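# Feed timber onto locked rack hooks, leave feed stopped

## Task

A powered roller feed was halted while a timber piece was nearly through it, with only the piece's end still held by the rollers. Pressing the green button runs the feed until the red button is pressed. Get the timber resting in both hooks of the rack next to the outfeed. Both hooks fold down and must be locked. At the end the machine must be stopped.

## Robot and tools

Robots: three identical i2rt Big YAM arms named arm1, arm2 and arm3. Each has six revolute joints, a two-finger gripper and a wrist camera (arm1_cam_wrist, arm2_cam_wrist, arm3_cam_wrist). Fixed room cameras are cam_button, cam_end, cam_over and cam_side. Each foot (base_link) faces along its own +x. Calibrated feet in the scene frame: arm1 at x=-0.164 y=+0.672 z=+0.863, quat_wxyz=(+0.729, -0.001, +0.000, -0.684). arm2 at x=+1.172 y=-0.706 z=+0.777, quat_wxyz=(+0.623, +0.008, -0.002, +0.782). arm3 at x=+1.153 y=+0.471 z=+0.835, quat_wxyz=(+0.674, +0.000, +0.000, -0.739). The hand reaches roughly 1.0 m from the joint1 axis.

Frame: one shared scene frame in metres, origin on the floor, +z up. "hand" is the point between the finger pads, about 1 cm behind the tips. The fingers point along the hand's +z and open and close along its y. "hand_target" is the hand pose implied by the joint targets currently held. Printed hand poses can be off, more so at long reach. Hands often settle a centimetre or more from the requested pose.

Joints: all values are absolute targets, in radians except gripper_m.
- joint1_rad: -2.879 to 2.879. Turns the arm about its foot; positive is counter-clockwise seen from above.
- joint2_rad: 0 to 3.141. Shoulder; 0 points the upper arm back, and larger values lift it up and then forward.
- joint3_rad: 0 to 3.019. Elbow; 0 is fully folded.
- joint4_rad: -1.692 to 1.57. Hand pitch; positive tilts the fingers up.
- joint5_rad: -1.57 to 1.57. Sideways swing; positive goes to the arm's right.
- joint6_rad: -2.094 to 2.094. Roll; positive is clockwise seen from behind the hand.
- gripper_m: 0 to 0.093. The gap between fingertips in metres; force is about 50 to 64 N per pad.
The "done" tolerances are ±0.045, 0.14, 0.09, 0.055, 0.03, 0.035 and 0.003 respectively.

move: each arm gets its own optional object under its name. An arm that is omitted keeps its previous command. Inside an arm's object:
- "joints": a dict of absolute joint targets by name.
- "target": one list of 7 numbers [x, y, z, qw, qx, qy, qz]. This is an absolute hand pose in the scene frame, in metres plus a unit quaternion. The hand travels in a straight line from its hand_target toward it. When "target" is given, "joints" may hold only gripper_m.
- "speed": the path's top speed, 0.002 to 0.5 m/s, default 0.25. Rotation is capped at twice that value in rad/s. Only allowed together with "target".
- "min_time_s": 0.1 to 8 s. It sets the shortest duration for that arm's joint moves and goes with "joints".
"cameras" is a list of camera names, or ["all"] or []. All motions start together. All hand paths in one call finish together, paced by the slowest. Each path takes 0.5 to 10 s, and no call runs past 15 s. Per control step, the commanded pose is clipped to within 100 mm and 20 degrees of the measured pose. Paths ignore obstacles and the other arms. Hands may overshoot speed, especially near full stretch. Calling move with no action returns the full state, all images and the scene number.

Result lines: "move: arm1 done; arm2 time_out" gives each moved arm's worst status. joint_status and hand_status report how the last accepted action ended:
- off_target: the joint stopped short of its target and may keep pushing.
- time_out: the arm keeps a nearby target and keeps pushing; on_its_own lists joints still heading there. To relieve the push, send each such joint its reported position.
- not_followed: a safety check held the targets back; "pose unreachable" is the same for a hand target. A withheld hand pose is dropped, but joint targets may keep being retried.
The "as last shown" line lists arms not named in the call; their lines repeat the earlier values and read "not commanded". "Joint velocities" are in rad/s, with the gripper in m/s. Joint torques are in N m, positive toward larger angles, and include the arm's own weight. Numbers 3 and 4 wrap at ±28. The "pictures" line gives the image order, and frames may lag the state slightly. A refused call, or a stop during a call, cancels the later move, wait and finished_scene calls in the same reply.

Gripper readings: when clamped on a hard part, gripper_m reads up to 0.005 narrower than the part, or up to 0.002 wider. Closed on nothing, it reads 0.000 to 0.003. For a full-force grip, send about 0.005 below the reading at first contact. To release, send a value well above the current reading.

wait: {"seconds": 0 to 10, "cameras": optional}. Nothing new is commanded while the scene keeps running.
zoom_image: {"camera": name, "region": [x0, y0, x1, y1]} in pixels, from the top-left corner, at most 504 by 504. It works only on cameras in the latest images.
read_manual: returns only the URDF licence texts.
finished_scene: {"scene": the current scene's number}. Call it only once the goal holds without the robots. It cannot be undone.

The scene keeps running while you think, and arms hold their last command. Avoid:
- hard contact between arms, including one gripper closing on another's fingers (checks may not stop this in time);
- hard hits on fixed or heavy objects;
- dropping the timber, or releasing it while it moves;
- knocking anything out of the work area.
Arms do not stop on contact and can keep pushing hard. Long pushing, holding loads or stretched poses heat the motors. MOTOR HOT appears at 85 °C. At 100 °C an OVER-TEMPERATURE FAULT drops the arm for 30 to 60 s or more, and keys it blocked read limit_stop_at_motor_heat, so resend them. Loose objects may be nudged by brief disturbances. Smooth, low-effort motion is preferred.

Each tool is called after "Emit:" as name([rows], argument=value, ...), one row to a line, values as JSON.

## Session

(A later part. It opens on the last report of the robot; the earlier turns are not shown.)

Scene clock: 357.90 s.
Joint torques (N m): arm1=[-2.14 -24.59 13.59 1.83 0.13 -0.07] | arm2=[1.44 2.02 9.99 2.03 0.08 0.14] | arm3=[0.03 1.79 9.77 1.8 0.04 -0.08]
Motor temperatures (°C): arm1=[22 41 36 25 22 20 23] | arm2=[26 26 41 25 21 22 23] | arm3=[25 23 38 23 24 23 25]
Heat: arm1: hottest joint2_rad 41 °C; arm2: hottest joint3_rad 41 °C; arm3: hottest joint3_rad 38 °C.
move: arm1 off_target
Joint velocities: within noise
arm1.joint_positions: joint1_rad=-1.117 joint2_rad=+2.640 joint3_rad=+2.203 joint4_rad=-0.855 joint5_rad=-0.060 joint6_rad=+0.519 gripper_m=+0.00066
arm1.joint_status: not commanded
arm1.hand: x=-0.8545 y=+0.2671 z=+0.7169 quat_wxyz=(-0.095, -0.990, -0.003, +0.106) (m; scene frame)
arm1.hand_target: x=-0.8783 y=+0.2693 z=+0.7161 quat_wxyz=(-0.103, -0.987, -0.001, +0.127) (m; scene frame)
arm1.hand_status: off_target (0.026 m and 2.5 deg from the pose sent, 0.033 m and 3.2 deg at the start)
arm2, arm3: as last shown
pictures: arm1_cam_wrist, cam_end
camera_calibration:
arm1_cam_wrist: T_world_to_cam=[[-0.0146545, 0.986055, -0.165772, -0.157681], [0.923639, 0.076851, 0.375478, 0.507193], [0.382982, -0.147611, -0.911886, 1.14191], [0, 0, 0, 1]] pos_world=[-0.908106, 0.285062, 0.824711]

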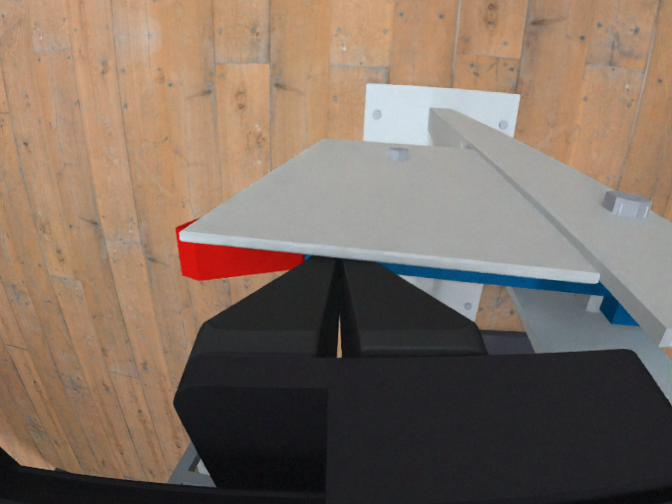

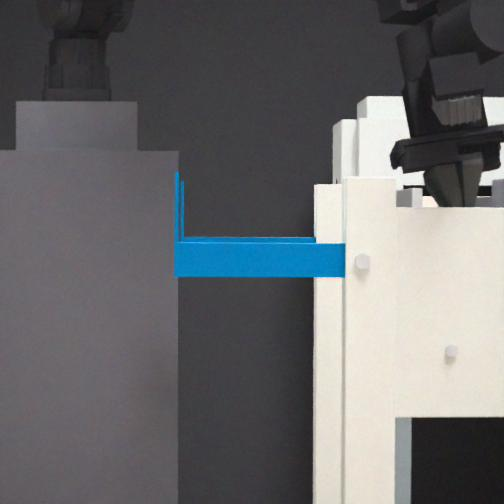

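Emit:
move(arm1={"target": [-0.872, 0.268, 0.690, -0.103, -0.987, -0.001, 0.126], "speed": 0.05}, cameras=["arm1_cam_wrist", "cam_end"])

Scene clock: 361.87 s.
Joint torques (N m): arm1=[-1.73 -23.53 10.17 4.05 0.19 -0.01] | arm2=[1.44 2.02 10 2.03 0.08 0.14] | arm3=[-0.03 1.79 9.78 1.81 0.04 -0.08]
Motor temperatures (°C): arm1=[22 41 36 25 22 20 23] | arm2=[26 26 41 25 21 22 23] | arm3=[25 23 38 23 24 23 25]
Heat: arm1: hottest joint2_rad 41 °C; arm2: hottest joint3_rad 41 °C; arm3: hottest joint3_rad 38 °C.
move: arm1 off_target
Joint velocities: within noise
arm1.joint_positions: joint1_rad=-1.117 joint2_rad=+2.641 joint3_rad=+2.203 joint4_rad=-0.853 joint5_rad=-0.060 joint6_rad=+0.519 gripper_m=+0.00066
arm1.joint_status: not commanded
arm1.hand: x=-0.8549 y=+0.2669 z=+0.7166 quat_wxyz=(-0.095, -0.990, -0.003, +0.107) (m; scene frame)
arm1.hand_target: x=-0.8695 y=+0.2696 z=+0.6916 quat_wxyz=(-0.103, -0.987, -0.001, +0.126) (m; scene frame)
arm1.hand_status: off_target (0.032 m and 2.4 deg from the pose sent, 0.032 m and 2.5 deg at the start)
arm2, arm3: as last shown
pictures: arm1_cam_wrist, cam_end
camera_calibration:
arm1_cam_wrist: T_world_to_cam=[[-0.0148772, 0.985926, -0.166518, -0.157166], [0.924138, 0.0771437, 0.374191, 0.508897], [0.38177, -0.148318, -0.912279, 1.14122], [0, 0, 0, 1]] pos_world=[-0.908311, 0.284959, 0.824513]

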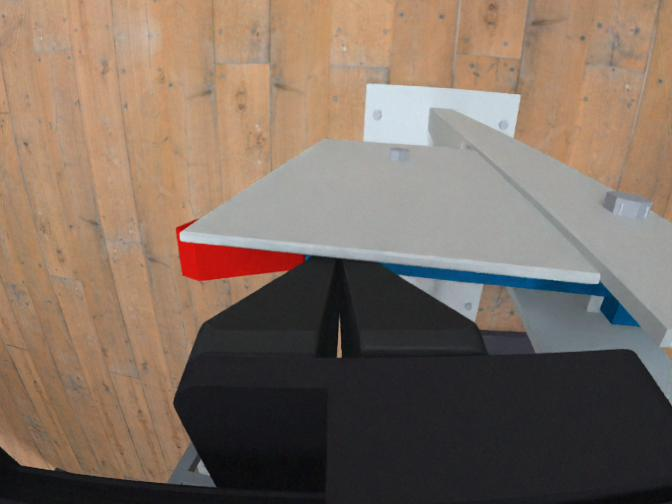

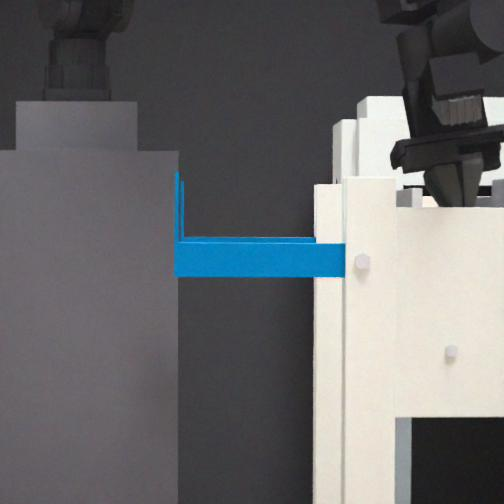

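Emit:
move(arm1={"target": [-0.862, 0.268, 0.790, -0.103, -0.987, -0.001, 0.126], "speed": 0.15}, cameras=[])

Emit:
move(arm1={"target": [-0.875, 0.160, 0.775, -0.103, -0.987, -0.001, 0.126], "speed": 0.15}, cameras=[])

Emit:
move(arm1={"target": [-0.880, 0.160, 0.710, -0.103, -0.987, -0.001, 0.126], "speed": 0.15}, cameras=["arm1_cam_wrist"])

Scene clock: 370.83 s.
Joint torques (N m): arm1=[-1.32 -27.46 7.6 0.9 0.15 0.05] | arm2=[1.44 2.02 9.99 2.03 0.08 0.14] | arm3=[-0.09 1.85 9.77 1.8 0.04 -0.08]
Motor temperatures (°C): arm1=[22 42 35 25 22 20 23] | arm2=[26 26 41 25 21 22 23] | arm3=[25 23 38 23 24 23 25]
Heat: arm1: hottest joint2_rad 42 °C; arm2: hottest joint3_rad 41 °C; arm3: hottest joint3_rad 38 °C.
move: arm1 done
Joint velocities: within noise
arm1.joint_positions: joint1_rad=-1.117 joint2_rad=+2.523 joint3_rad=+2.180 joint4_rad=-0.888 joint5_rad=-0.057 joint6_rad=+0.519 gripper_m=+0.00066
arm1.joint_status: not commanded
arm1.hand: x=-0.8647 y=+0.2619 z=+0.7967 quat_wxyz=(-0.109, -0.985, -0.004, +0.133) (m; scene frame)
arm1.hand_target: x=-0.8621 y=+0.2681 z=+0.7900 quat_wxyz=(-0.103, -0.987, -0.001, +0.126) (m; scene frame)
arm1.hand_status: done (0.009 m and 1.1 deg from the pose sent, 0.074 m and 2.4 deg at the start)
arm2, arm3: as last shown
pictures: none
No camera images: "cameras" was empty.

Scene clock: 372.87 s.
Joint torques (N m): arm1=[-1.08 -28.51 14.11 0.83 0.17 0.15] | arm2=[1.44 1.96 9.99 2.03 0.08 0.14] | arm3=[-0.03 1.79 9.78 1.8 0.04 -0.08]
Motor temperatures (°C): arm1=[22 42 36 25 22 20 23] | arm2=[26 26 41 25 21 22 23] | arm3=[25 23 38 23 24 23 25]
Heat: arm1: hottest joint2_rad 42 °C; arm2: hottest joint3_rad 41 °C; arm3: hottest joint3_rad 38 °C.
move: arm1 off_target
Joint velocities: within noise
arm1.joint_positions: joint1_rad=-1.013 joint2_rad=+2.910 joint3_rad=+2.867 joint4_rad=-1.210 joint5_rad=-0.023 joint6_rad=+0.612 gripper_m=+0.00066
arm1.joint_status: not commanded
arm1.hand: x=-0.8652 y=+0.1653 z=+0.7636 quat_wxyz=(-0.101, -0.987, -0.006, +0.123) (m; scene frame)
arm1.hand_target: x=-0.8734 y=+0.1610 z=+0.7753 quat_wxyz=(-0.111, -0.984, -0.001, +0.138) (m; scene frame)
arm1.hand_status: off_target (0.016 m and 0.7 deg from the pose sent, 0.105 m and 1.1 deg at the start; a joint's target at an end of its range on 17 of 61 steps)
arm2.joint_positions: joint1_rad=+0.631 joint2_rad=+0.644 joint3_rad=+1.438 joint4_rad=-1.217 joint5_rad=-0.103 joint6_rad=+0.210 gripper_m=+0.09396
arm2.joint_status: not commanded
arm2.hand: x=+0.9750 y=-0.5602 z=+1.3643 quat_wxyz=(-0.097, +0.760, -0.346, -0.542) (m; scene frame)
arm2.hand_target: x=+0.9779 y=-0.5628 z=+1.3789 quat_wxyz=(-0.101, +0.752, -0.342, -0.555) (m; scene frame)
arm2.hand_status: not commanded
arm3.joint_positions: joint1_rad=+0.213 joint2_rad=+0.607 joint3_rad=+1.315 joint4_rad=-1.205 joint5_rad=+0.009 joint6_rad=+0.553 gripper_m=+0.09396
arm3.joint_status: not commanded
arm3.hand: x=+1.1820 y=+0.2153 z=+1.3675 quat_wxyz=(-0.460, -0.724, -0.462, +0.225) (m; scene frame)
arm3.hand_target: x=+1.1817 y=+0.2178 z=+1.3773 quat_wxyz=(-0.468, -0.720, -0.459, +0.229) (m; scene frame)
arm3.hand_status: not commanded
pictures: none
No camera images: "cameras" was empty.

Scene clock: 374.17 s.
Joint torques (N m): arm1=[-1.32 -30.27 13.35 1.51 0.19 0.13] | arm2=[1.44 2.02 9.99 2.02 0.08 0.14] | arm3=[-0.09 1.85 9.77 1.78 0.04 -0.08]
Motor temperatures (°C): arm1=[22 42 36 25 22 20 23] | arm2=[26 26 41 25 21 22 23] | arm3=[25 23 38 23 24 23 25]
Heat: arm1: hottest joint2_rad 42 °C; arm2: hottest joint3_rad 41 °C; arm3: hottest joint3_rad 38 °C.
move: arm1 off_target
Joint velocities: within noise
arm1.joint_positions: joint1_rad=-1.013 joint2_rad=+3.017 joint3_rad=+2.875 joint4_rad=-1.120 joint5_rad=-0.024 joint6_rad=+0.612 gripper_m=+0.00066
arm1.joint_status: not commanded
arm1.hand: x=-0.8606 y=+0.1684 z=+0.6840 quat_wxyz=(-0.099, -0.988, -0.007, +0.119) (m; scene frame)
arm1.hand_target: x=-0.8775 y=+0.1617 z=+0.7111 quat_wxyz=(-0.117, -0.982, -0.001, +0.146) (m; scene frame)
arm1.hand_status: off_target (0.034 m and 1.1 deg from the pose sent, 0.056 m and 0.7 deg at the start; a joint's target at an end of its range on 32 of 39 steps)
arm2, arm3: as last shown
pictures: arm1_cam_wrist
camera_calibration:
arm1_cam_wrist: T_world_to_cam=[[-0.0239021, 0.984537, -0.173539, -0.0682961], [0.933079, 0.0842847, 0.349655, 0.55727], [0.358875, -0.153568, -0.920666, 1.08588], [0, 0, 0, 1]] pos_world=[-0.911306, 0.187028, 0.793031]

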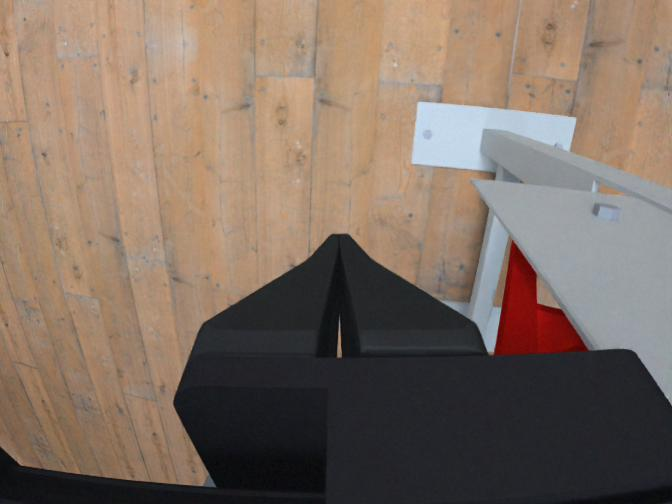

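Emit:
move(arm1={"target": [-0.870, 0.225, 0.698, -0.103, -0.987, -0.001, 0.126], "speed": 0.08}, cameras=["arm1_cam_wrist"])

Scene clock: 378.33 s.
Joint torques (N m): arm1=[-3.25 -30.04 6.78 0.81 0.19 -0.04] | arm2=[1.44 2.02 9.99 2.02 0.08 0.14] | arm3=[-0.03 1.73 9.77 1.8 0.04 -0.08]
Motor temperatures (°C): arm1=[22 41 36 25 22 20 23] | arm2=[26 26 41 25 21 22 23] | arm3=[25 23 38 23 24 23 25]
Heat: arm1: hottest joint2_rad 41 °C; arm2: hottest joint3_rad 41 °C; arm3: hottest joint3_rad 38 °C.
move: arm1 off_target
Joint velocities: within noise
arm1.joint_positions: joint1_rad=-1.046 joint2_rad=+2.787 joint3_rad=+2.434 joint4_rad=-0.880 joint5_rad=-0.044 joint6_rad=+0.569 gripper_m=+0.00064
arm1.joint_status: not commanded
arm1.hand: x=-0.8594 y=+0.1990 z=+0.6964 quat_wxyz=(-0.110, -0.985, -0.013, +0.129) (m; scene frame)
arm1.hand_target: x=-0.8699 y=+0.2245 z=+0.6977 quat_wxyz=(-0.103, -0.987, -0.001, +0.126) (m; scene frame)
arm1.hand_status: off_target (0.028 m and 1.7 deg from the pose sent, 0.059 m and 1.1 deg at the start)
arm2, arm3: as last shown
pictures: arm1_cam_wrist
camera_calibration:
arm1_cam_wrist: T_world_to_cam=[[-0.0411268, 0.98019, -0.193743, -0.0960508], [0.939042, 0.104162, 0.327644, 0.565731], [0.341334, -0.168458, -0.924723, 1.09238], [0, 0, 0, 1]] pos_world=[-0.908062, 0.21924, 0.806181]

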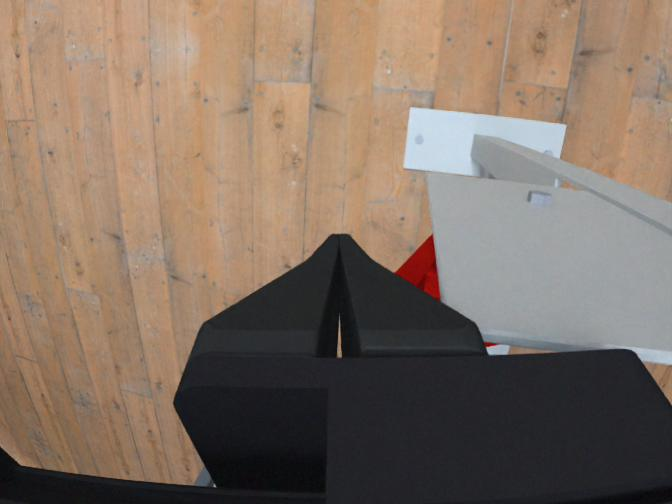

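Emit:
move(arm1={"target": [-0.870, 0.285, 0.700, -0.103, -0.987, -0.001, 0.126], "speed": 0.08}, cameras=["arm1_cam_wrist", "cam_end"])

Scene clock: 383.63 s.
Joint torques (N m): arm1=[-6.89 -31.79 3.38 -2.47 0.93 -0.06] | arm2=[1.49 2.02 10 2.03 0.08 0.14] | arm3=[-0.03 1.85 9.76 1.8 0.04 -0.08]
Motor temperatures (°C): arm1=[22 41 35 25 22 20 23] | arm2=[26 26 41 25 21 22 23] | arm3=[25 23 38 23 24 23 25]
Heat: arm1: hottest joint2_rad 41 °C; arm2: hottest joint3_rad 41 °C; arm3: hottest joint3_rad 38 °C.
move: arm1 off_target
Joint velocities: within noise
arm1.joint_positions: joint1_rad=-1.055 joint2_rad=+2.716 joint3_rad=+2.267 joint4_rad=-0.701 joint5_rad=-0.085 joint6_rad=+0.511 gripper_m=+0.00064
arm1.joint_status: not commanded
arm1.hand: x=-0.8591 y=+0.2003 z=+0.6975 quat_wxyz=(-0.144, -0.976, -0.042, +0.157) (m; scene frame)
arm1.hand_target: x=-0.8715 y=+0.2780 z=+0.6968 quat_wxyz=(-0.105, -0.987, -0.001, +0.125) (m; scene frame)
arm1.hand_status: off_target (0.085 m and 7.6 deg from the pose sent, 0.087 m and 1.7 deg at the start)
arm2, arm3: as last shown
pictures: arm1_cam_wrist, cam_end
camera_calibration:
arm1_cam_wrist: T_world_to_cam=[[-0.112892, 0.961927, -0.248901, -0.116633], [0.949349, 0.178356, 0.258701, 0.606963], [0.293245, -0.207089, -0.933339, 1.06595], [0, 0, 0, 1]] pos_world=[-0.901972, 0.224684, 0.808843]

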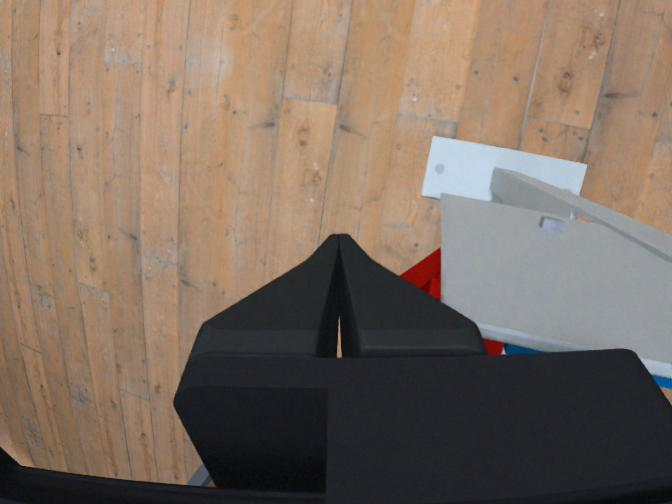

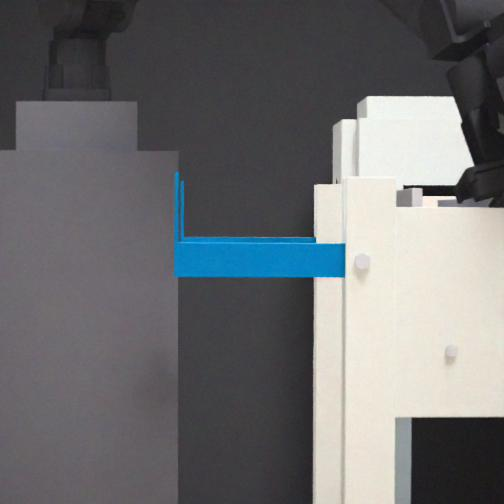

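Emit:
move(arm1={"target": [-0.860, 0.165, 0.710, -0.103, -0.987, -0.001, 0.126], "speed": 0.15}, cameras=[])

Emit:
move(arm1={"target": [-0.83, 0.165, 0.93, -0.103, -0.987, -0.001, 0.126], "speed": 0.25}, cameras=[])

Emit:
move(arm1={"target": [-0.69, 0.32, 0.88, 0.195, 0.68, 0.195, -0.68], "speed": 0.3}, cameras=["arm1_cam_wrist"])

Scene clock: 423.40 s.
Joint torques (N m): arm1=[-0.26 -27.93 13.57 0.77 0.19 0.16] | arm2=[1.44 2.02 9.99 2.03 0.08 0.13] | arm3=[-0.03 1.79 9.76 1.81 0.04 -0.08]
Motor temperatures (°C): arm1=[22 48 31 25 23 20 23] | arm2=[26 26 42 25 21 22 23] | arm3=[25 23 39 23 24 23 25]
Heat: arm1: hottest joint2_rad 48 °C; arm2: hottest joint3_rad 42 °C; arm3: hottest joint3_rad 39 °C.
move: arm1 off_target
Joint velocities: within noise
arm1.joint_positions: joint1_rad=-1.018 joint2_rad=+2.875 joint3_rad=+2.634 joint4_rad=-1.035 joint5_rad=-0.022 joint6_rad=+0.617 gripper_m=+0.00064
arm1.joint_status: not commanded
arm1.hand: x=-0.8541 y=+0.1791 z=+0.7007 quat_wxyz=(-0.094, -0.989, -0.001, +0.114) (m; scene frame)
arm1.hand_target: x=-0.8591 y=+0.1657 z=+0.7105 quat_wxyz=(-0.104, -0.986, -0.001, +0.127) (m; scene frame)
arm1.hand_status: off_target (0.018 m and 1.7 deg from the pose sent, 0.038 m and 7.6 deg at the start)
arm2, arm3: as last shown
pictures: none
No camera images: "cameras" was empty.

Scene clock: 425.07 s.
Joint torques (N m): arm1=[-0.15 -28.98 10.71 0.79 0.2 0.15] | arm2=[1.44 2.02 9.99 2.03 0.08 0.14] | arm3=[-0.03 1.85 9.78 1.81 0.04 -0.08]
Motor temperatures (°C): arm1=[22 48 31 25 22 20 23] | arm2=[26 26 42 25 21 22 23] | arm3=[25 23 39 23 24 23 25]
Heat: arm1: hottest joint2_rad 48 °C; arm2: hottest joint3_rad 42 °C; arm3: hottest joint3_rad 39 °C.
move: arm1 off_target
Joint velocities: within noise
arm1.joint_positions: joint1_rad=-0.999 joint2_rad=+2.564 joint3_rad=+2.597 joint4_rad=-1.291 joint5_rad=-0.014 joint6_rad=+0.639 gripper_m=+0.00064
arm1.joint_status: not commanded
arm1.hand: x=-0.8339 y=+0.1752 z=+0.9210 quat_wxyz=(-0.099, -0.988, +0.000, +0.121) (m; scene frame)
arm1.hand_target: x=-0.8297 y=+0.1651 z=+0.9300 quat_wxyz=(-0.103, -0.987, -0.001, +0.126) (m; scene frame)
arm1.hand_status: off_target (0.014 m and 0.8 deg from the pose sent, 0.231 m and 1.7 deg at the start)
arm2, arm3: as last shown
pictures: none
No camera images: "cameras" was empty.

Scene clock: 428.27 s.
Joint torques (N m): arm1=[-1.96 -16.38 2.92 2.84 -0.08 -0.03] | arm2=[1.44 2.02 10 2.02 0.08 0.14] | arm3=[-0.09 1.85 9.78 1.81 0.04 -0.08]
Motor temperatures (°C): arm1=[22 47 31 25 22 20 23] | arm2=[26 26 42 25 21 22 23] | arm3=[25 23 39 23 24 23 25]
Heat: arm1: hottest joint2_rad 47 °C; arm2: hottest joint3_rad 42 °C; arm3: hottest joint3_rad 39 °C.
move: arm1 done
Joint velocities: within noise
arm1.joint_positions: joint1_rad=-1.019 joint2_rad=+2.212 joint3_rad=+0.861 joint4_rad=+1.345 joint5_rad=+0.046 joint6_rad=+0.010 gripper_m=+0.00064
arm1.joint_status: not commanded
arm1.hand: x=-0.6865 y=+0.3126 z=+0.8832 quat_wxyz=(-0.202, -0.681, -0.196, +0.676) (m; scene frame)
arm1.hand_target: x=-0.6899 y=+0.3201 z=+0.8800 quat_wxyz=(-0.195, -0.680, -0.195, +0.680) (m; scene frame)
arm1.hand_status: done (0.009 m and 0.9 deg from the pose sent, 0.208 m and 78.8 deg at the start)
arm2, arm3: as last shown
pictures: arm1_cam_wrist
camera_calibration:
arm1_cam_wrist: T_world_to_cam=[[-0.518885, 0.85467, -0.0172622, -0.608776], [0.49627, 0.284729, -0.820149, 0.983632], [-0.696042, -0.43413, -0.571889, 0.284487], [0, 0, 0, 1]] pos_world=[-0.606017, 0.363738, 0.958911]

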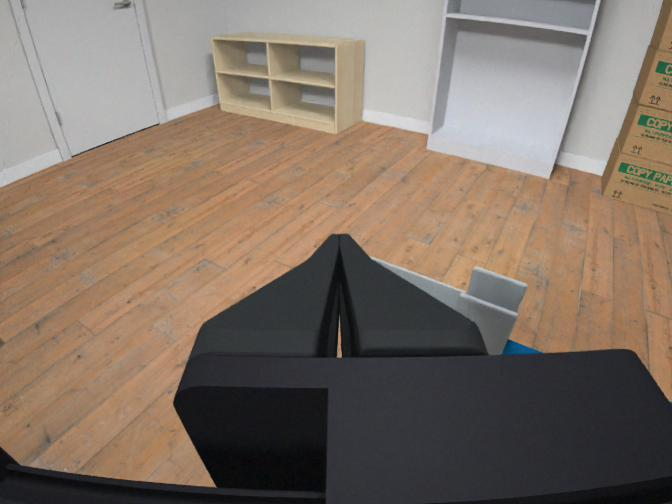

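Emit:
move(arm1={"joints": {"gripper_m": 0.093}}, cameras=["arm1_cam_wrist"])

Emit:
zoom_image(camera="arm1_cam_wrist", region=[250, 200, 500, 380])

Scene clock: 436.23 s.
Joint torques (N m): arm1=[-1.9 -16.32 2.91 2.86 -0.08 -0.04] | arm2=[1.44 2.02 10 2.02 0.08 0.13] | arm3=[-0.09 1.85 9.77 1.8 0.04 -0.08]
Motor temperatures (°C): arm1=[22 45 30 25 22 20 23] | arm2=[26 26 42 25 21 22 23] | arm3=[25 23 39 23 24 23 25]
Heat: arm1: hottest joint2_rad 45 °C; arm2: hottest joint3_rad 42 °C; arm3: hottest joint3_rad 39 °C.
move: arm1 done
Joint velocities: within noise
arm1.joint_positions: joint1_rad=-1.019 joint2_rad=+2.212 joint3_rad=+0.861 joint4_rad=+1.345 joint5_rad=+0.046 joint6_rad=+0.009 gripper_m=+0.09284
arm1.joint_status: all done
arm1.hand: x=-0.6865 y=+0.3126 z=+0.8833 quat_wxyz=(-0.201, -0.681, -0.196, +0.676) (m; scene frame)
arm1.hand_target: x=-0.6899 y=+0.3201 z=+0.8801 quat_wxyz=(-0.195, -0.680, -0.195, +0.680) (m; scene frame)
arm1.hand_status: not commanded
arm2, arm3: as last shown
pictures: arm1_cam_wrist
camera_calibration:
arm1_cam_wrist: T_world_to_cam=[[-0.518934, 0.854654, -0.0165546, -0.609425], [0.495677, 0.285077, -0.820388, 0.983407], [-0.696428, -0.433932, -0.571568, 0.284], [0, 0, 0, 1]] pos_world=[-0.605918, 0.363738, 0.959012]

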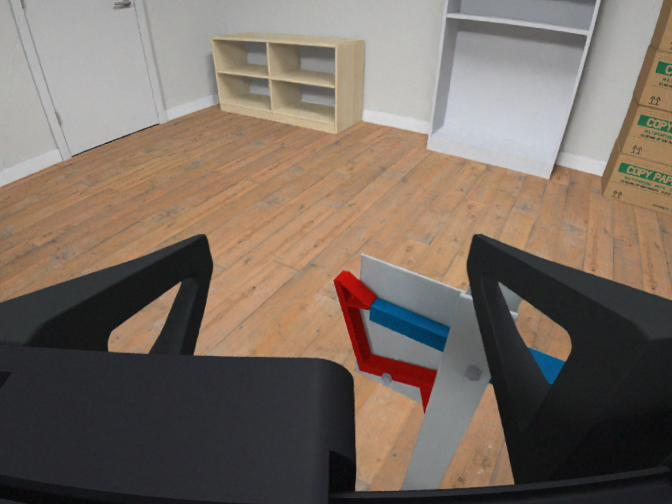

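Scaled by 2.016 from the camera's 672x504 image, which has a finer 960x720 frame.

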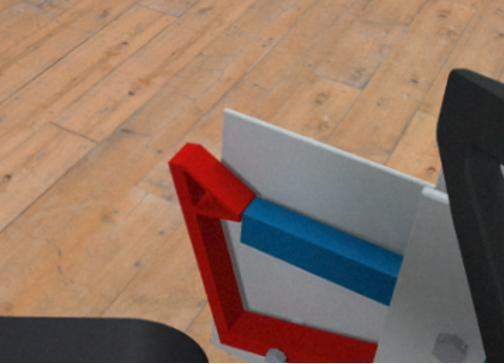

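Emit:
zoom_image(camera="arm1_cam_wrist", region=[320, 250, 460, 400])

Emit:
zoom_image(camera="arm1_cam_wrist", region=[325, 260, 395, 330])

Scaled by 3.360 from the camera's 672x504 image, which has a finer 960x720 frame.

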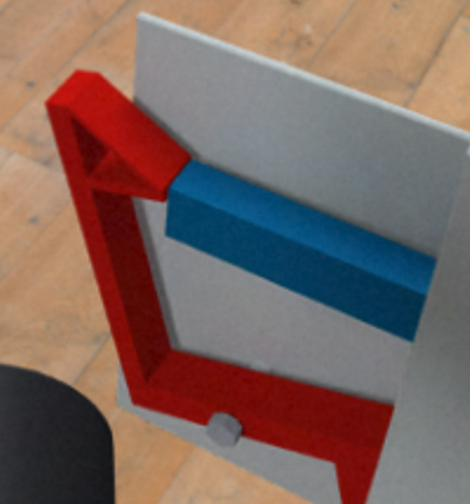

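Scaled by 7.200 from the camera's 672x504 image, which has a finer 960x720 frame.

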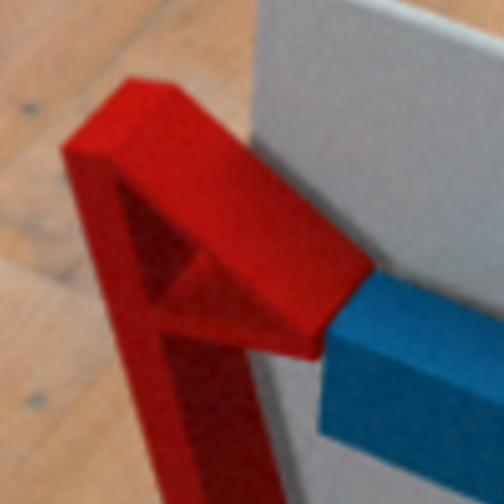

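Emit:
move(arm1={"target": [-0.55, 0.36, 1.05, 0.195, 0.68, 0.195, -0.68], "speed": 0.4}, cameras=[])

Emit:
move(arm1={"target": [-0.22, 0.25, 0.97, 0, 0, 1, 0], "speed": 0.4}, cameras=["arm1_cam_wrist"])

Emit:
zoom_image(camera="arm1_cam_wrist", region=[230, 170, 400, 340])

Scene clock: 468.87 s.
Joint torques (N m): arm1=[0.03 -10.46 4.83 1.88 0.14 -0.01] | arm2=[1.44 2.02 10 2.03 0.08 0.14] | arm3=[-0.03 1.79 9.76 1.8 0.04 -0.08]
Motor temperatures (°C): arm1=[22 40 28 25 22 20 23] | arm2=[26 26 42 25 21 22 23] | arm3=[25 23 39 23 24 23 25]
Heat: arm1: hottest joint2_rad 40 °C; arm2: hottest joint3_rad 42 °C; arm3: hottest joint3_rad 39 °C.
move: arm1 done
Joint velocities: within noise
arm1.joint_positions: joint1_rad=-0.904 joint2_rad=+1.487 joint3_rad=+0.454 joint4_rad=+1.035 joint5_rad=+0.184 joint6_rad=+0.006 gripper_m=+0.09293
arm1.joint_status: not commanded
arm1.hand: x=-0.5569 y=+0.3635 z=+1.0499 quat_wxyz=(-0.193, -0.680, -0.188, +0.681) (m; scene frame)
arm1.hand_target: x=-0.5501 y=+0.3601 z=+1.0500 quat_wxyz=(-0.195, -0.680, -0.195, +0.680) (m; scene frame)
arm1.hand_status: done (0.008 m and 0.8 deg from the pose sent, 0.221 m and 0.9 deg at the start)
arm2.joint_positions: joint1_rad=+0.631 joint2_rad=+0.644 joint3_rad=+1.438 joint4_rad=-1.217 joint5_rad=-0.103 joint6_rad=+0.210 gripper_m=+0.09396
arm2.joint_status: not commanded
arm2.hand: x=+0.9750 y=-0.5602 z=+1.3643 quat_wxyz=(-0.097, +0.760, -0.346, -0.542) (m; scene frame)
arm2.hand_target: x=+0.9779 y=-0.5628 z=+1.3789 quat_wxyz=(-0.101, +0.752, -0.342, -0.555) (m; scene frame)
arm2.hand_status: not commanded
arm3.joint_positions: joint1_rad=+0.213 joint2_rad=+0.607 joint3_rad=+1.315 joint4_rad=-1.205 joint5_rad=+0.009 joint6_rad=+0.553 gripper_m=+0.09396
arm3.joint_status: not commanded
arm3.hand: x=+1.1820 y=+0.2153 z=+1.3675 quat_wxyz=(-0.460, -0.724, -0.462, +0.225) (m; scene frame)
arm3.hand_target: x=+1.1817 y=+0.2178 z=+1.3773 quat_wxyz=(-0.468, -0.720, -0.459, +0.229) (m; scene frame)
arm3.hand_status: not commanded
pictures: none
No camera images: "cameras" was empty.

Scene clock: 473.20 s.
Joint torques (N m): arm1=[-0.26 -11.69 11.7 0.02 0.06 -0.06] | arm2=[1.44 2.02 10 2.02 0.08 0.14] | arm3=[-0.03 1.9 9.77 1.78 0.04 -0.08]
Motor temperatures (°C): arm1=[22 39 28 25 22 20 22] | arm2=[26 26 42 25 21 22 23] | arm3=[25 23 39 23 24 23 25]
Heat: arm1: hottest joint2_rad 39 °C; arm2: hottest joint3_rad 42 °C; arm3: hottest joint3_rad 39 °C.
move: arm1 off_target
Joint velocities: within noise
arm1.joint_positions: joint1_rad=-0.206 joint2_rad=+1.526 joint3_rad=+1.061 joint4_rad=-1.141 joint5_rad=-0.003 joint6_rad=-1.692 gripper_m=+0.09294
arm1.joint_status: not commanded
arm1.hand: x=-0.2213 y=+0.2707 z=+0.9565 quat_wxyz=(-0.003, -0.011, -1.000, -0.017) (m; scene frame)
arm1.hand_target: x=-0.2198 y=+0.2509 z=+0.9702 quat_wxyz=(+0.000, +0.000, -1.000, +0.000) (m; scene frame)
arm1.hand_status: off_target (0.025 m and 2.3 deg from the pose sent, 0.364 m and 158.3 deg at the start)
arm2, arm3: as last shown
pictures: arm1_cam_wrist
camera_calibration:
arm1_cam_wrist: T_world_to_cam=[[-0.0289907, -0.999528, -0.010158, 0.273314], [-0.826367, 0.0182483, 0.562836, -0.718486], [-0.562385, 0.0247112, -0.826506, 0.780936], [0, 0, 0, 1]] pos_world=[-0.146623, 0.266998, 1.05261]

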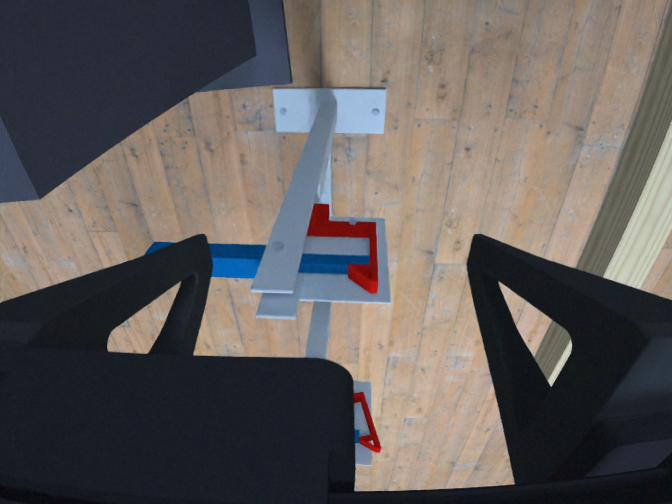

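Scaled by 2.965 from the camera's 672x504 image, which has a finer 960x720 frame.

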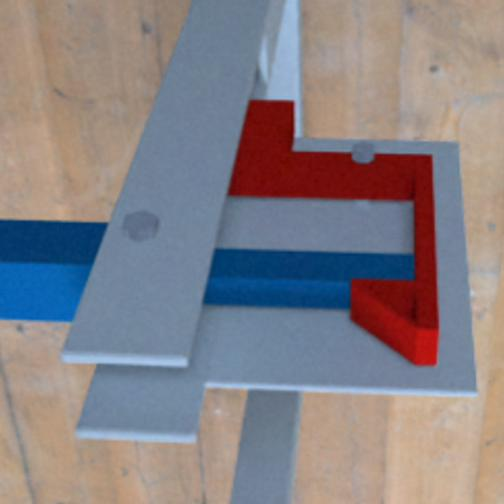

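Emit:
move(arm1={"target": [-0.62, 0.27, 1.0, 0, 1, 0, 0], "speed": 0.4, "joints": {"gripper_m": 0.0}}, cameras=[])

Emit:
move(arm1={"target": [-0.865, 0.265, 0.82, -0.103, -0.987, -0.001, 0.126], "speed": 0.3}, cameras=["arm1_cam_wrist"])

Scene clock: 495.43 s.
Joint torques (N m): arm1=[-1.73 -19.25 12.9 0.13 0.22 0.21] | arm2=[1.44 2.02 9.99 2.03 0.08 0.13] | arm3=[-0.03 1.85 9.77 1.8 0.05 -0.08]
Motor temperatures (°C): arm1=[22 37 33 25 22 20 23] | arm2=[26 26 43 25 21 22 23] | arm3=[25 23 39 23 24 23 25]
Heat: arm1: hottest joint2_rad 37 °C; arm2: hottest joint3_rad 43 °C; arm3: hottest joint3_rad 39 °C.
move: arm1 off_target
Joint velocities: within noise
arm1.joint_positions: joint1_rad=-0.902 joint2_rad=+1.953 joint3_rad=+1.731 joint4_rad=-1.382 joint5_rad=-0.002 joint6_rad=+0.713 gripper_m=+0.00067
arm1.joint_status: all done
arm1.hand: x=-0.6027 y=+0.2774 z=+0.9883 quat_wxyz=(+0.010, -1.000, -0.010, -0.013) (m; scene frame)
arm1.hand_target: x=-0.6192 y=+0.2707 z=+1.0001 quat_wxyz=(+0.000, -1.000, +0.000, +0.000) (m; scene frame)
arm1.hand_status: off_target (0.022 m and 2.2 deg from the pose sent, 0.401 m and 178.8 deg at the start)
arm2, arm3: as last shown
pictures: none
No camera images: "cameras" was empty.

Scene clock: 497.60 s.
Joint torques (N m): arm1=[-1.38 -26.05 13.2 0.75 -0.06 -0.06] | arm2=[1.49 2.02 9.99 2.02 0.08 0.14] | arm3=[-0.03 1.79 9.76 1.81 0.04 -0.08]
Motor temperatures (°C): arm1=[22 37 34 25 22 20 23] | arm2=[26 26 43 25 21 22 23] | arm3=[25 23 40 23 24 23 25]
Heat: arm1: hottest joint2_rad 37 °C; arm2: hottest joint3_rad 43 °C; arm3: hottest joint3_rad 40 °C.
move: arm1 off_target
Joint velocities: within noise
arm1.joint_positions: joint1_rad=-1.114 joint2_rad=+2.484 joint3_rad=+2.144 joint4_rad=-0.944 joint5_rad=-0.051 joint6_rad=+0.531 gripper_m=+0.00067
arm1.joint_status: not commanded
arm1.hand: x=-0.8475 y=+0.2701 z=+0.8071 quat_wxyz=(-0.094, -0.989, +0.002, +0.111) (m; scene frame)
arm1.hand_target: x=-0.8640 y=+0.2658 z=+0.8204 quat_wxyz=(-0.103, -0.987, -0.001, +0.127) (m; scene frame)
arm1.hand_status: off_target (0.022 m and 2.1 deg from the pose sent, 0.312 m and 20.6 deg at the start)
arm2, arm3: as last shown
pictures: arm1_cam_wrist
camera_calibration:
arm1_cam_wrist: T_world_to_cam=[[-0.00519212, 0.986229, -0.165306, -0.13794], [0.927663, 0.0664741, 0.367453, 0.479219], [0.373382, -0.15144, -0.915233, 1.21751], [0, 0, 0, 1]] pos_world=[-0.899865, 0.288564, 0.915411]

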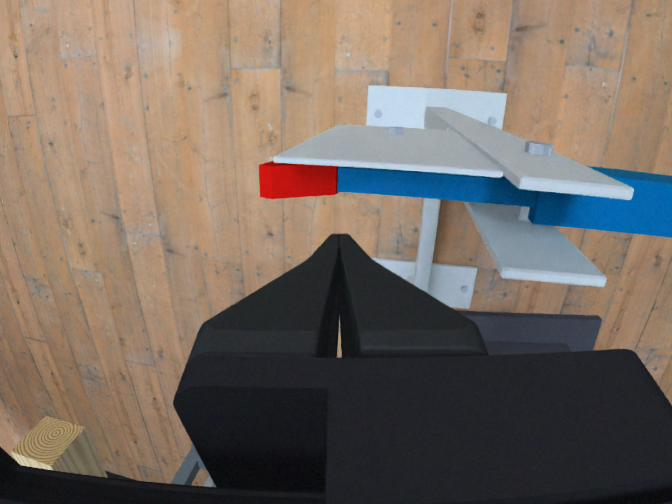

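Emit:
move(arm1={"target": [-0.874, 0.262, 0.765, -0.103, -0.987, -0.001, 0.126], "speed": 0.1}, cameras=[])

Emit:
move(arm1={"target": [-0.878, 0.262, 0.725, -0.103, -0.987, -0.001, 0.126], "speed": 0.06}, cameras=["arm1_cam_wrist"])

Scene clock: 502.87 s.
Joint torques (N m): arm1=[-1.61 -27.16 12.88 1.46 -0.05 -0.06] | arm2=[1.44 1.96 9.99 2.02 0.08 0.14] | arm3=[-0.03 1.79 9.77 1.81 0.04 -0.07]
Motor temperatures (°C): arm1=[22 37 35 25 22 20 23] | arm2=[26 26 43 25 21 22 23] | arm3=[25 23 40 23 24 23 25]
Heat: arm1: hottest joint2_rad 37 °C; arm2: hottest joint3_rad 43 °C; arm3: hottest joint3_rad 40 °C.
move: arm1 off_target
Joint velocities: within noise
arm1.joint_positions: joint1_rad=-1.114 joint2_rad=+2.591 joint3_rad=+2.189 joint4_rad=-0.907 joint5_rad=-0.052 joint6_rad=+0.529 gripper_m=+0.00067
arm1.joint_status: not commanded
arm1.hand: x=-0.8500 y=+0.2685 z=+0.7464 quat_wxyz=(-0.088, -0.991, +0.001, +0.100) (m; scene frame)
arm1.hand_target: x=-0.8725 y=+0.2632 z=+0.7658 quat_wxyz=(-0.103, -0.987, -0.001, +0.126) (m; scene frame)
arm1.hand_status: off_target (0.031 m and 3.4 deg from the pose sent, 0.050 m and 2.1 deg at the start)
arm2, arm3: as last shown
pictures: none
No camera images: "cameras" was empty.

Scene clock: 504.07 s.
Joint torques (N m): arm1=[-1.79 -26.17 13.11 1.57 0.02 -0.06] | arm2=[1.44 2.02 9.99 2.02 0.08 0.14] | arm3=[-0.03 1.79 9.77 1.78 0.04 -0.08]
Motor temperatures (°C): arm1=[22 37 35 25 22 20 23] | arm2=[26 26 43 25 21 22 23] | arm3=[25 23 40 23 24 23 25]
Heat: arm1: hottest joint2_rad 37 °C; arm2: hottest joint3_rad 43 °C; arm3: hottest joint3_rad 40 °C.
move: arm1 off_target
Joint velocities: within noise
arm1.joint_positions: joint1_rad=-1.114 joint2_rad=+2.648 joint3_rad=+2.217 joint4_rad=-0.870 joint5_rad=-0.054 joint6_rad=+0.527 gripper_m=+0.00067
arm1.joint_status: not commanded
arm1.hand: x=-0.8540 y=+0.2657 z=+0.7162 quat_wxyz=(-0.091, -0.990, +0.000, +0.103) (m; scene frame)
arm1.hand_target: x=-0.8766 y=+0.2631 z=+0.7261 quat_wxyz=(-0.103, -0.987, -0.001, +0.127) (m; scene frame)
arm1.hand_status: off_target (0.026 m and 2.9 deg from the pose sent, 0.036 m and 3.4 deg at the start)
arm2, arm3: as last shown
pictures: arm1_cam_wrist
camera_calibration:
arm1_cam_wrist: T_world_to_cam=[[-0.00767199, 0.987197, -0.159321, -0.155365], [0.921981, 0.0686693, 0.381097, 0.503717], [0.387159, -0.143967, -0.910704, 1.14265], [0, 0, 0, 1]] pos_world=[-0.907996, 0.283289, 0.823897]

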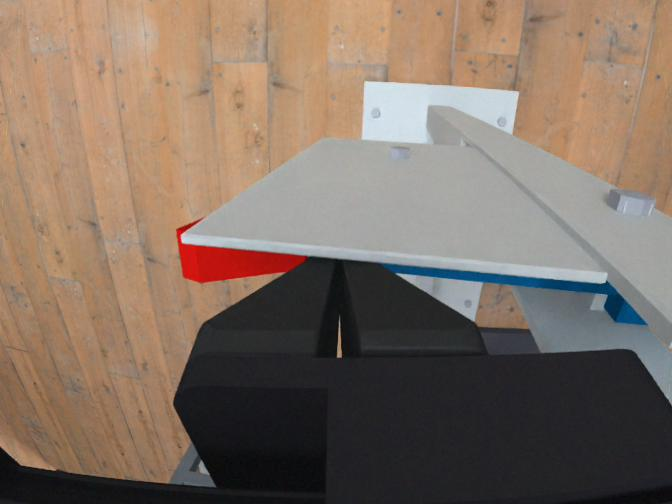

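Emit:
move(arm1={"target": [-0.870, 0.263, 0.66, -0.103, -0.987, -0.001, 0.126], "speed": 0.06}, cameras=["arm1_cam_wrist", "cam_end"])

Scene clock: 509.00 s.
Joint torques (N m): arm1=[-1.96 -21.6 9.29 5.09 0.37 -0.08] | arm2=[1.44 2.02 9.99 2.03 0.08 0.14] | arm3=[-0.03 1.85 9.77 1.81 0.04 -0.08]
Motor temperatures (°C): arm1=[22 37 36 25 22 20 23] | arm2=[26 25 43 25 21 22 23] | arm3=[25 23 40 23 24 23 25]
Heat: arm1: hottest joint2_rad 37 °C; arm2: hottest joint3_rad 43 °C; arm3: hottest joint3_rad 40 °C.
move: arm1 off_target
Joint velocities: within noise
arm1.joint_positions: joint1_rad=-1.106 joint2_rad=+2.658 joint3_rad=+2.217 joint4_rad=-0.839 joint5_rad=-0.061 joint6_rad=+0.531 gripper_m=+0.00067
arm1.joint_status: not commanded
arm1.hand: x=-0.8544 y=+0.2573 z=+0.7107 quat_wxyz=(-0.100, -0.989, -0.003, +0.110) (m; scene frame)
arm1.hand_target: x=-0.8644 y=+0.2663 z=+0.6635 quat_wxyz=(-0.103, -0.987, -0.001, +0.126) (m; scene frame)
arm1.hand_status: off_target (0.053 m and 1.8 deg from the pose sent, 0.058 m and 3.0 deg at the start)
arm2, arm3: as last shown
pictures: arm1_cam_wrist, cam_end
camera_calibration:
arm1_cam_wrist: T_world_to_cam=[[-0.0151773, 0.984231, -0.176236, -0.141617], [0.926969, 0.0799239, 0.366525, 0.518578], [0.37483, -0.157802, -0.913565, 1.13168], [0, 0, 0, 1]] pos_world=[-0.907043, 0.276519, 0.818835]

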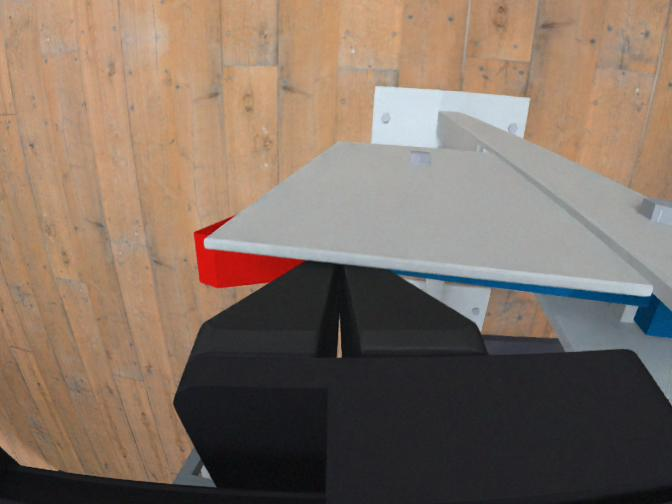

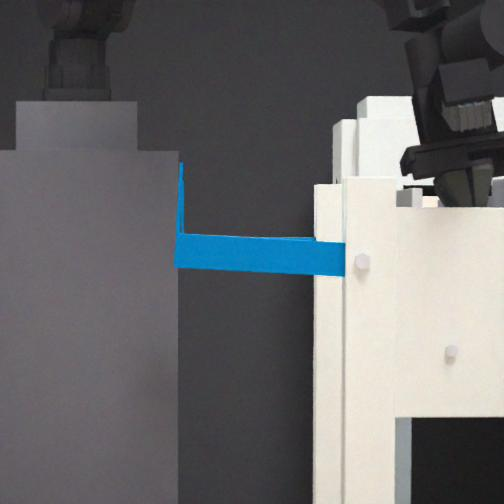

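Emit:
move(arm1={"target": [-0.868, 0.264, 0.63, -0.103, -0.987, -0.001, 0.126], "speed": 0.06}, cameras=["arm1_cam_wrist", "cam_end"])

Scene clock: 512.80 s.
Joint torques (N m): arm1=[-1.96 -18.96 8.4 6.3 0.41 -0.17] | arm2=[1.49 2.02 9.99 2.03 0.08 0.14] | arm3=[-0.03 1.79 9.77 1.8 0.04 -0.08]
Motor temperatures (°C): arm1=[22 37 36 25 22 20 23] | arm2=[26 25 43 25 21 22 23] | arm3=[25 23 40 23 24 23 25]
Heat: arm1: hottest joint2_rad 37 °C; arm2: hottest joint3_rad 43 °C; arm3: hottest joint3_rad 40 °C.
move: arm1 off_target
Joint velocities: within noise
arm1.joint_positions: joint1_rad=-1.106 joint2_rad=+2.654 joint3_rad=+2.202 joint4_rad=-0.816 joint5_rad=-0.062 joint6_rad=+0.541 gripper_m=+0.00067
arm1.joint_status: not commanded
arm1.hand: x=-0.8543 y=+0.2569 z=+0.7088 quat_wxyz=(-0.104, -0.988, +0.002, +0.114) (m; scene frame)
arm1.hand_target: x=-0.8569 y=+0.2699 z=+0.6369 quat_wxyz=(-0.102, -0.987, -0.001, +0.124) (m; scene frame)
arm1.hand_status: off_target (0.080 m and 1.4 deg from the pose sent, 0.082 m and 1.9 deg at the start)
arm2, arm3: as last shown
pictures: arm1_cam_wrist, cam_end
camera_calibration:
arm1_cam_wrist: T_world_to_cam=[[-0.00773279, 0.98286, -0.18419, -0.129145], [0.930147, 0.0746911, 0.359511, 0.528247], [0.367106, -0.168544, -0.914782, 1.12677], [0, 0, 0, 1]] pos_world=[-0.905991, 0.277386, 0.817053]

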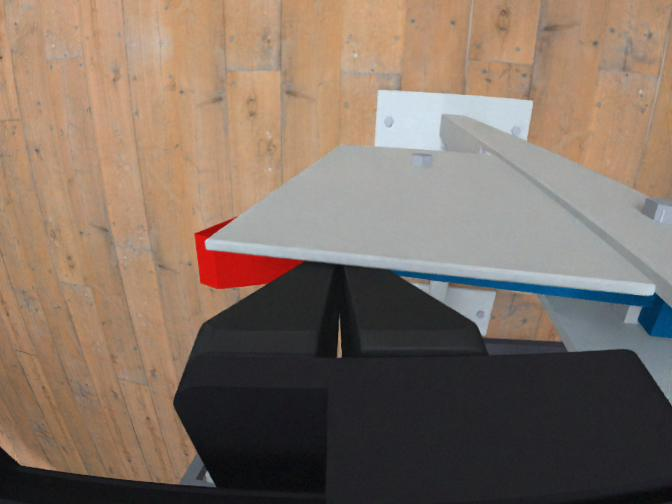

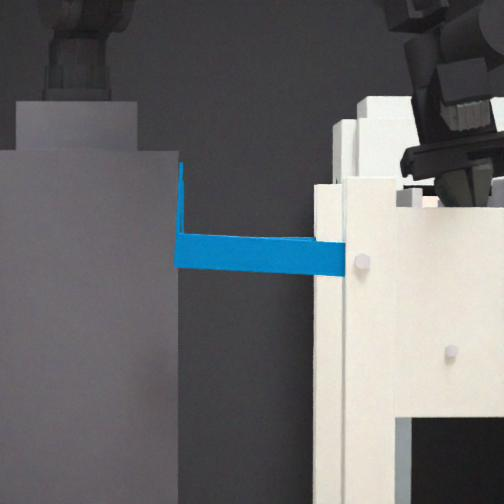

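Emit:
move(arm1={"target": [-0.862, 0.275, 0.80, -0.103, -0.987, -0.001, 0.126], "speed": 0.15}, cameras=["arm1_cam_wrist", "cam_end"])

Scene clock: 520.43 s.
Joint torques (N m): arm1=[-1.9 -26.93 8.28 0.85 0.04 -0.07] | arm2=[1.44 2.02 9.99 2.03 0.08 0.14] | arm3=[0.03 1.85 9.77 1.8 0.04 -0.08]
Motor temperatures (°C): arm1=[22 37 35 25 22 20 23] | arm2=[26 25 43 25 21 22 23] | arm3=[25 23 40 23 24 23 25]
Heat: arm1: hottest joint2_rad 37 °C; arm2: hottest joint3_rad 43 °C; arm3: hottest joint3_rad 40 °C.
move: arm1 off_target
Joint velocities: within noise
arm1.joint_positions: joint1_rad=-1.116 joint2_rad=+2.501 joint3_rad=+2.153 joint4_rad=-0.893 joint5_rad=-0.057 joint6_rad=+0.522 gripper_m=+0.00067
arm1.joint_status: not commanded
arm1.hand: x=-0.8587 y=+0.2650 z=+0.8019 quat_wxyz=(-0.106, -0.986, -0.003, +0.129) (m; scene frame)
arm1.hand_target: x=-0.8620 y=+0.2749 z=+0.8000 quat_wxyz=(-0.103, -0.987, -0.001, +0.126) (m; scene frame)
arm1.hand_status: off_target (0.011 m and 0.5 deg from the pose sent, 0.093 m and 1.4 deg at the start)
arm2.joint_positions: joint1_rad=+0.631 joint2_rad=+0.644 joint3_rad=+1.438 joint4_rad=-1.217 joint5_rad=-0.103 joint6_rad=+0.210 gripper_m=+0.09396
arm2.joint_status: not commanded
arm2.hand: x=+0.9750 y=-0.5602 z=+1.3643 quat_wxyz=(-0.097, +0.760, -0.346, -0.542) (m; scene frame)
arm2.hand_target: x=+0.9779 y=-0.5628 z=+1.3789 quat_wxyz=(-0.101, +0.752, -0.342, -0.555) (m; scene frame)
arm2.hand_status: not commanded
arm3.joint_positions: joint1_rad=+0.213 joint2_rad=+0.607 joint3_rad=+1.315 joint4_rad=-1.205 joint5_rad=+0.009 joint6_rad=+0.553 gripper_m=+0.09396
arm3.joint_status: not commanded
arm3.hand: x=+1.1820 y=+0.2153 z=+1.3675 quat_wxyz=(-0.460, -0.724, -0.462, +0.225) (m; scene frame)
arm3.hand_target: x=+1.1817 y=+0.2178 z=+1.3773 quat_wxyz=(-0.468, -0.720, -0.459, +0.229) (m; scene frame)
arm3.hand_status: not commanded
pictures: arm1_cam_wrist, cam_end
camera_calibration:
arm1_cam_wrist: T_world_to_cam=[[-0.0193531, 0.981861, -0.188614, -0.126106], [0.939964, 0.0821574, 0.331237, 0.527318], [0.340725, -0.17088, -0.924504, 1.20067], [0, 0, 0, 1]] pos_world=[-0.907197, 0.285665, 0.911568]

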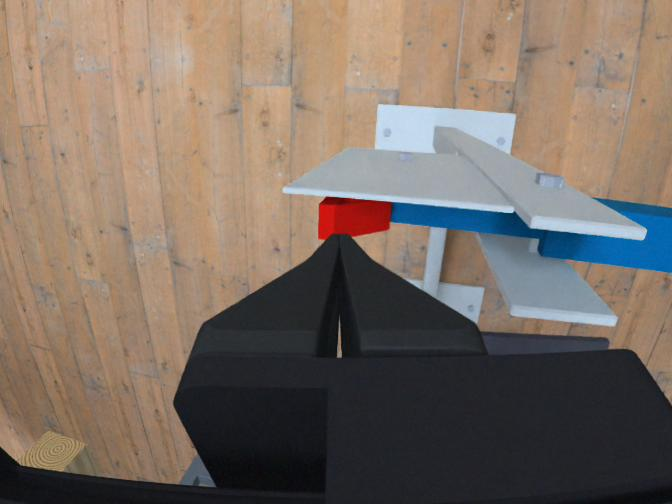

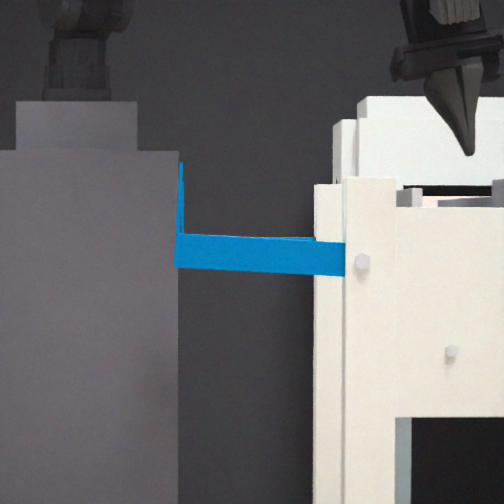

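Emit:
move(arm1={"target": [-0.62, 0.25, 1.08, 0, 1, 0, 0], "speed": 0.4}, cameras=["cam_side", "cam_over", "arm1_cam_wrist"])

Emit:
zoom_image(camera="cam_side", region=[0, 300, 60, 400])

Emit:
zoom_image(camera="cam_over", region=[70, 190, 140, 300])

Scene clock: 528.80 s.
Joint torques (N m): arm1=[-0.91 -20.66 11.25 0.18 0.04 0.14] | arm2=[1.49 2.02 9.99 2.02 0.08 0.14] | arm3=[-0.03 1.79 9.77 1.8 0.04 -0.08]
Motor temperatures (°C): arm1=[22 40 34 25 22 20 23] | arm2=[26 25 43 25 21 22 23] | arm3=[25 23 40 23 24 23 25]
Heat: arm1: hottest joint2_rad 40 °C; arm2: hottest joint3_rad 43 °C; arm3: hottest joint3_rad 40 °C.
move: arm1 done
Joint velocities: within noise
arm1.joint_positions: joint1_rad=-0.888 joint2_rad=+1.985 joint3_rad=+2.005 joint4_rad=-1.607 joint5_rad=+0.002 joint6_rad=+0.737 gripper_m=+0.00067
arm1.joint_status: not commanded
arm1.hand: x=-0.6150 y=+0.2556 z=+1.0734 quat_wxyz=(+0.006, -1.000, -0.005, -0.005) (m; scene frame)
arm1.hand_target: x=-0.6199 y=+0.2502 z=+1.0800 quat_wxyz=(+0.000, -1.000, +0.000, +0.000) (m; scene frame)
arm1.hand_status: done (0.010 m and 1.1 deg from the pose sent, 0.367 m and 19.2 deg at the start; pose on its path clipped on 17 of 57 steps)
arm2, arm3: as last shown
pictures: arm1_cam_wrist, cam_over, cam_side
camera_calibration:
arm1_cam_wrist: T_world_to_cam=[[-0.00253794, 0.999373, 0.0353013, -0.295459], [0.816921, -0.0182879, 0.57646, -0.104078], [0.576744, 0.0303014, -0.816363, 1.34467], [0, 0, 0, 1]] pos_world=[-0.691258, 0.252625, 1.16817]

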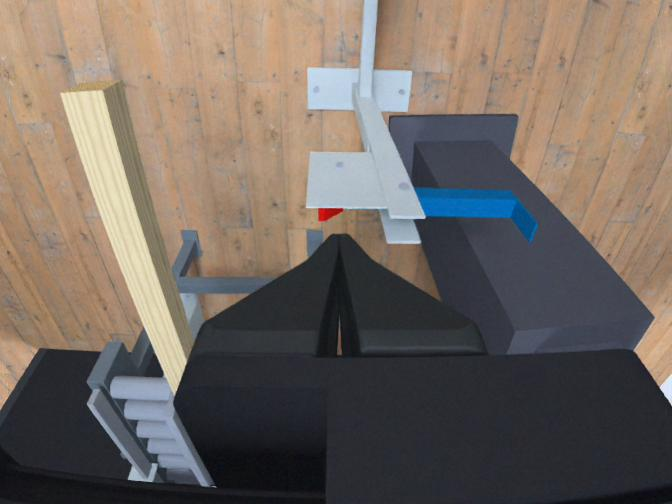

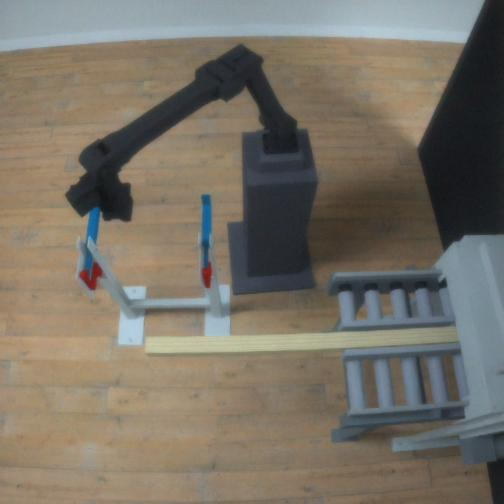

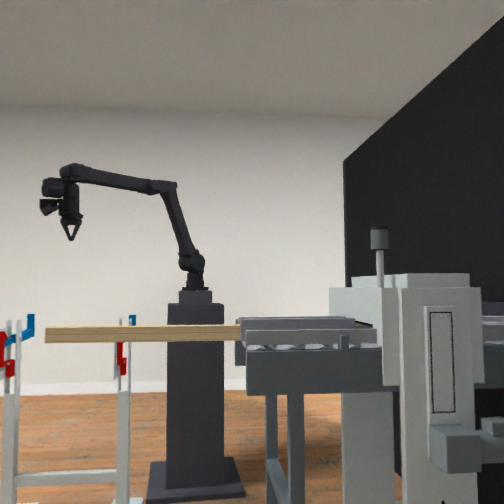

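Scaled by 5.040 from the camera's 504x504 image, which has a finer 720x720 frame.

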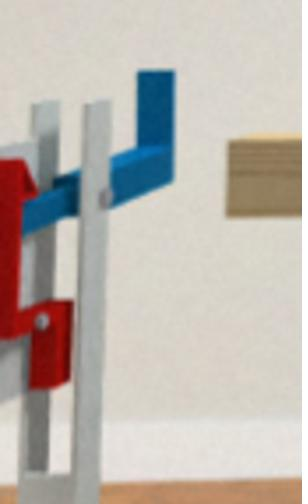

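Scaled by 4.582 from the camera's 504x504 image, which has a finer 720x720 frame.

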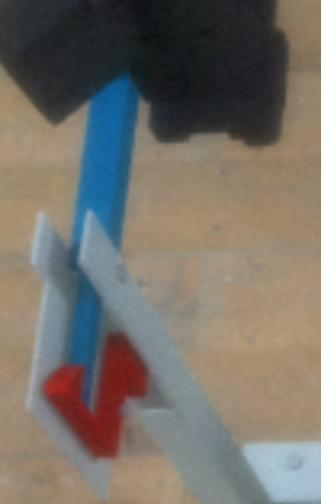

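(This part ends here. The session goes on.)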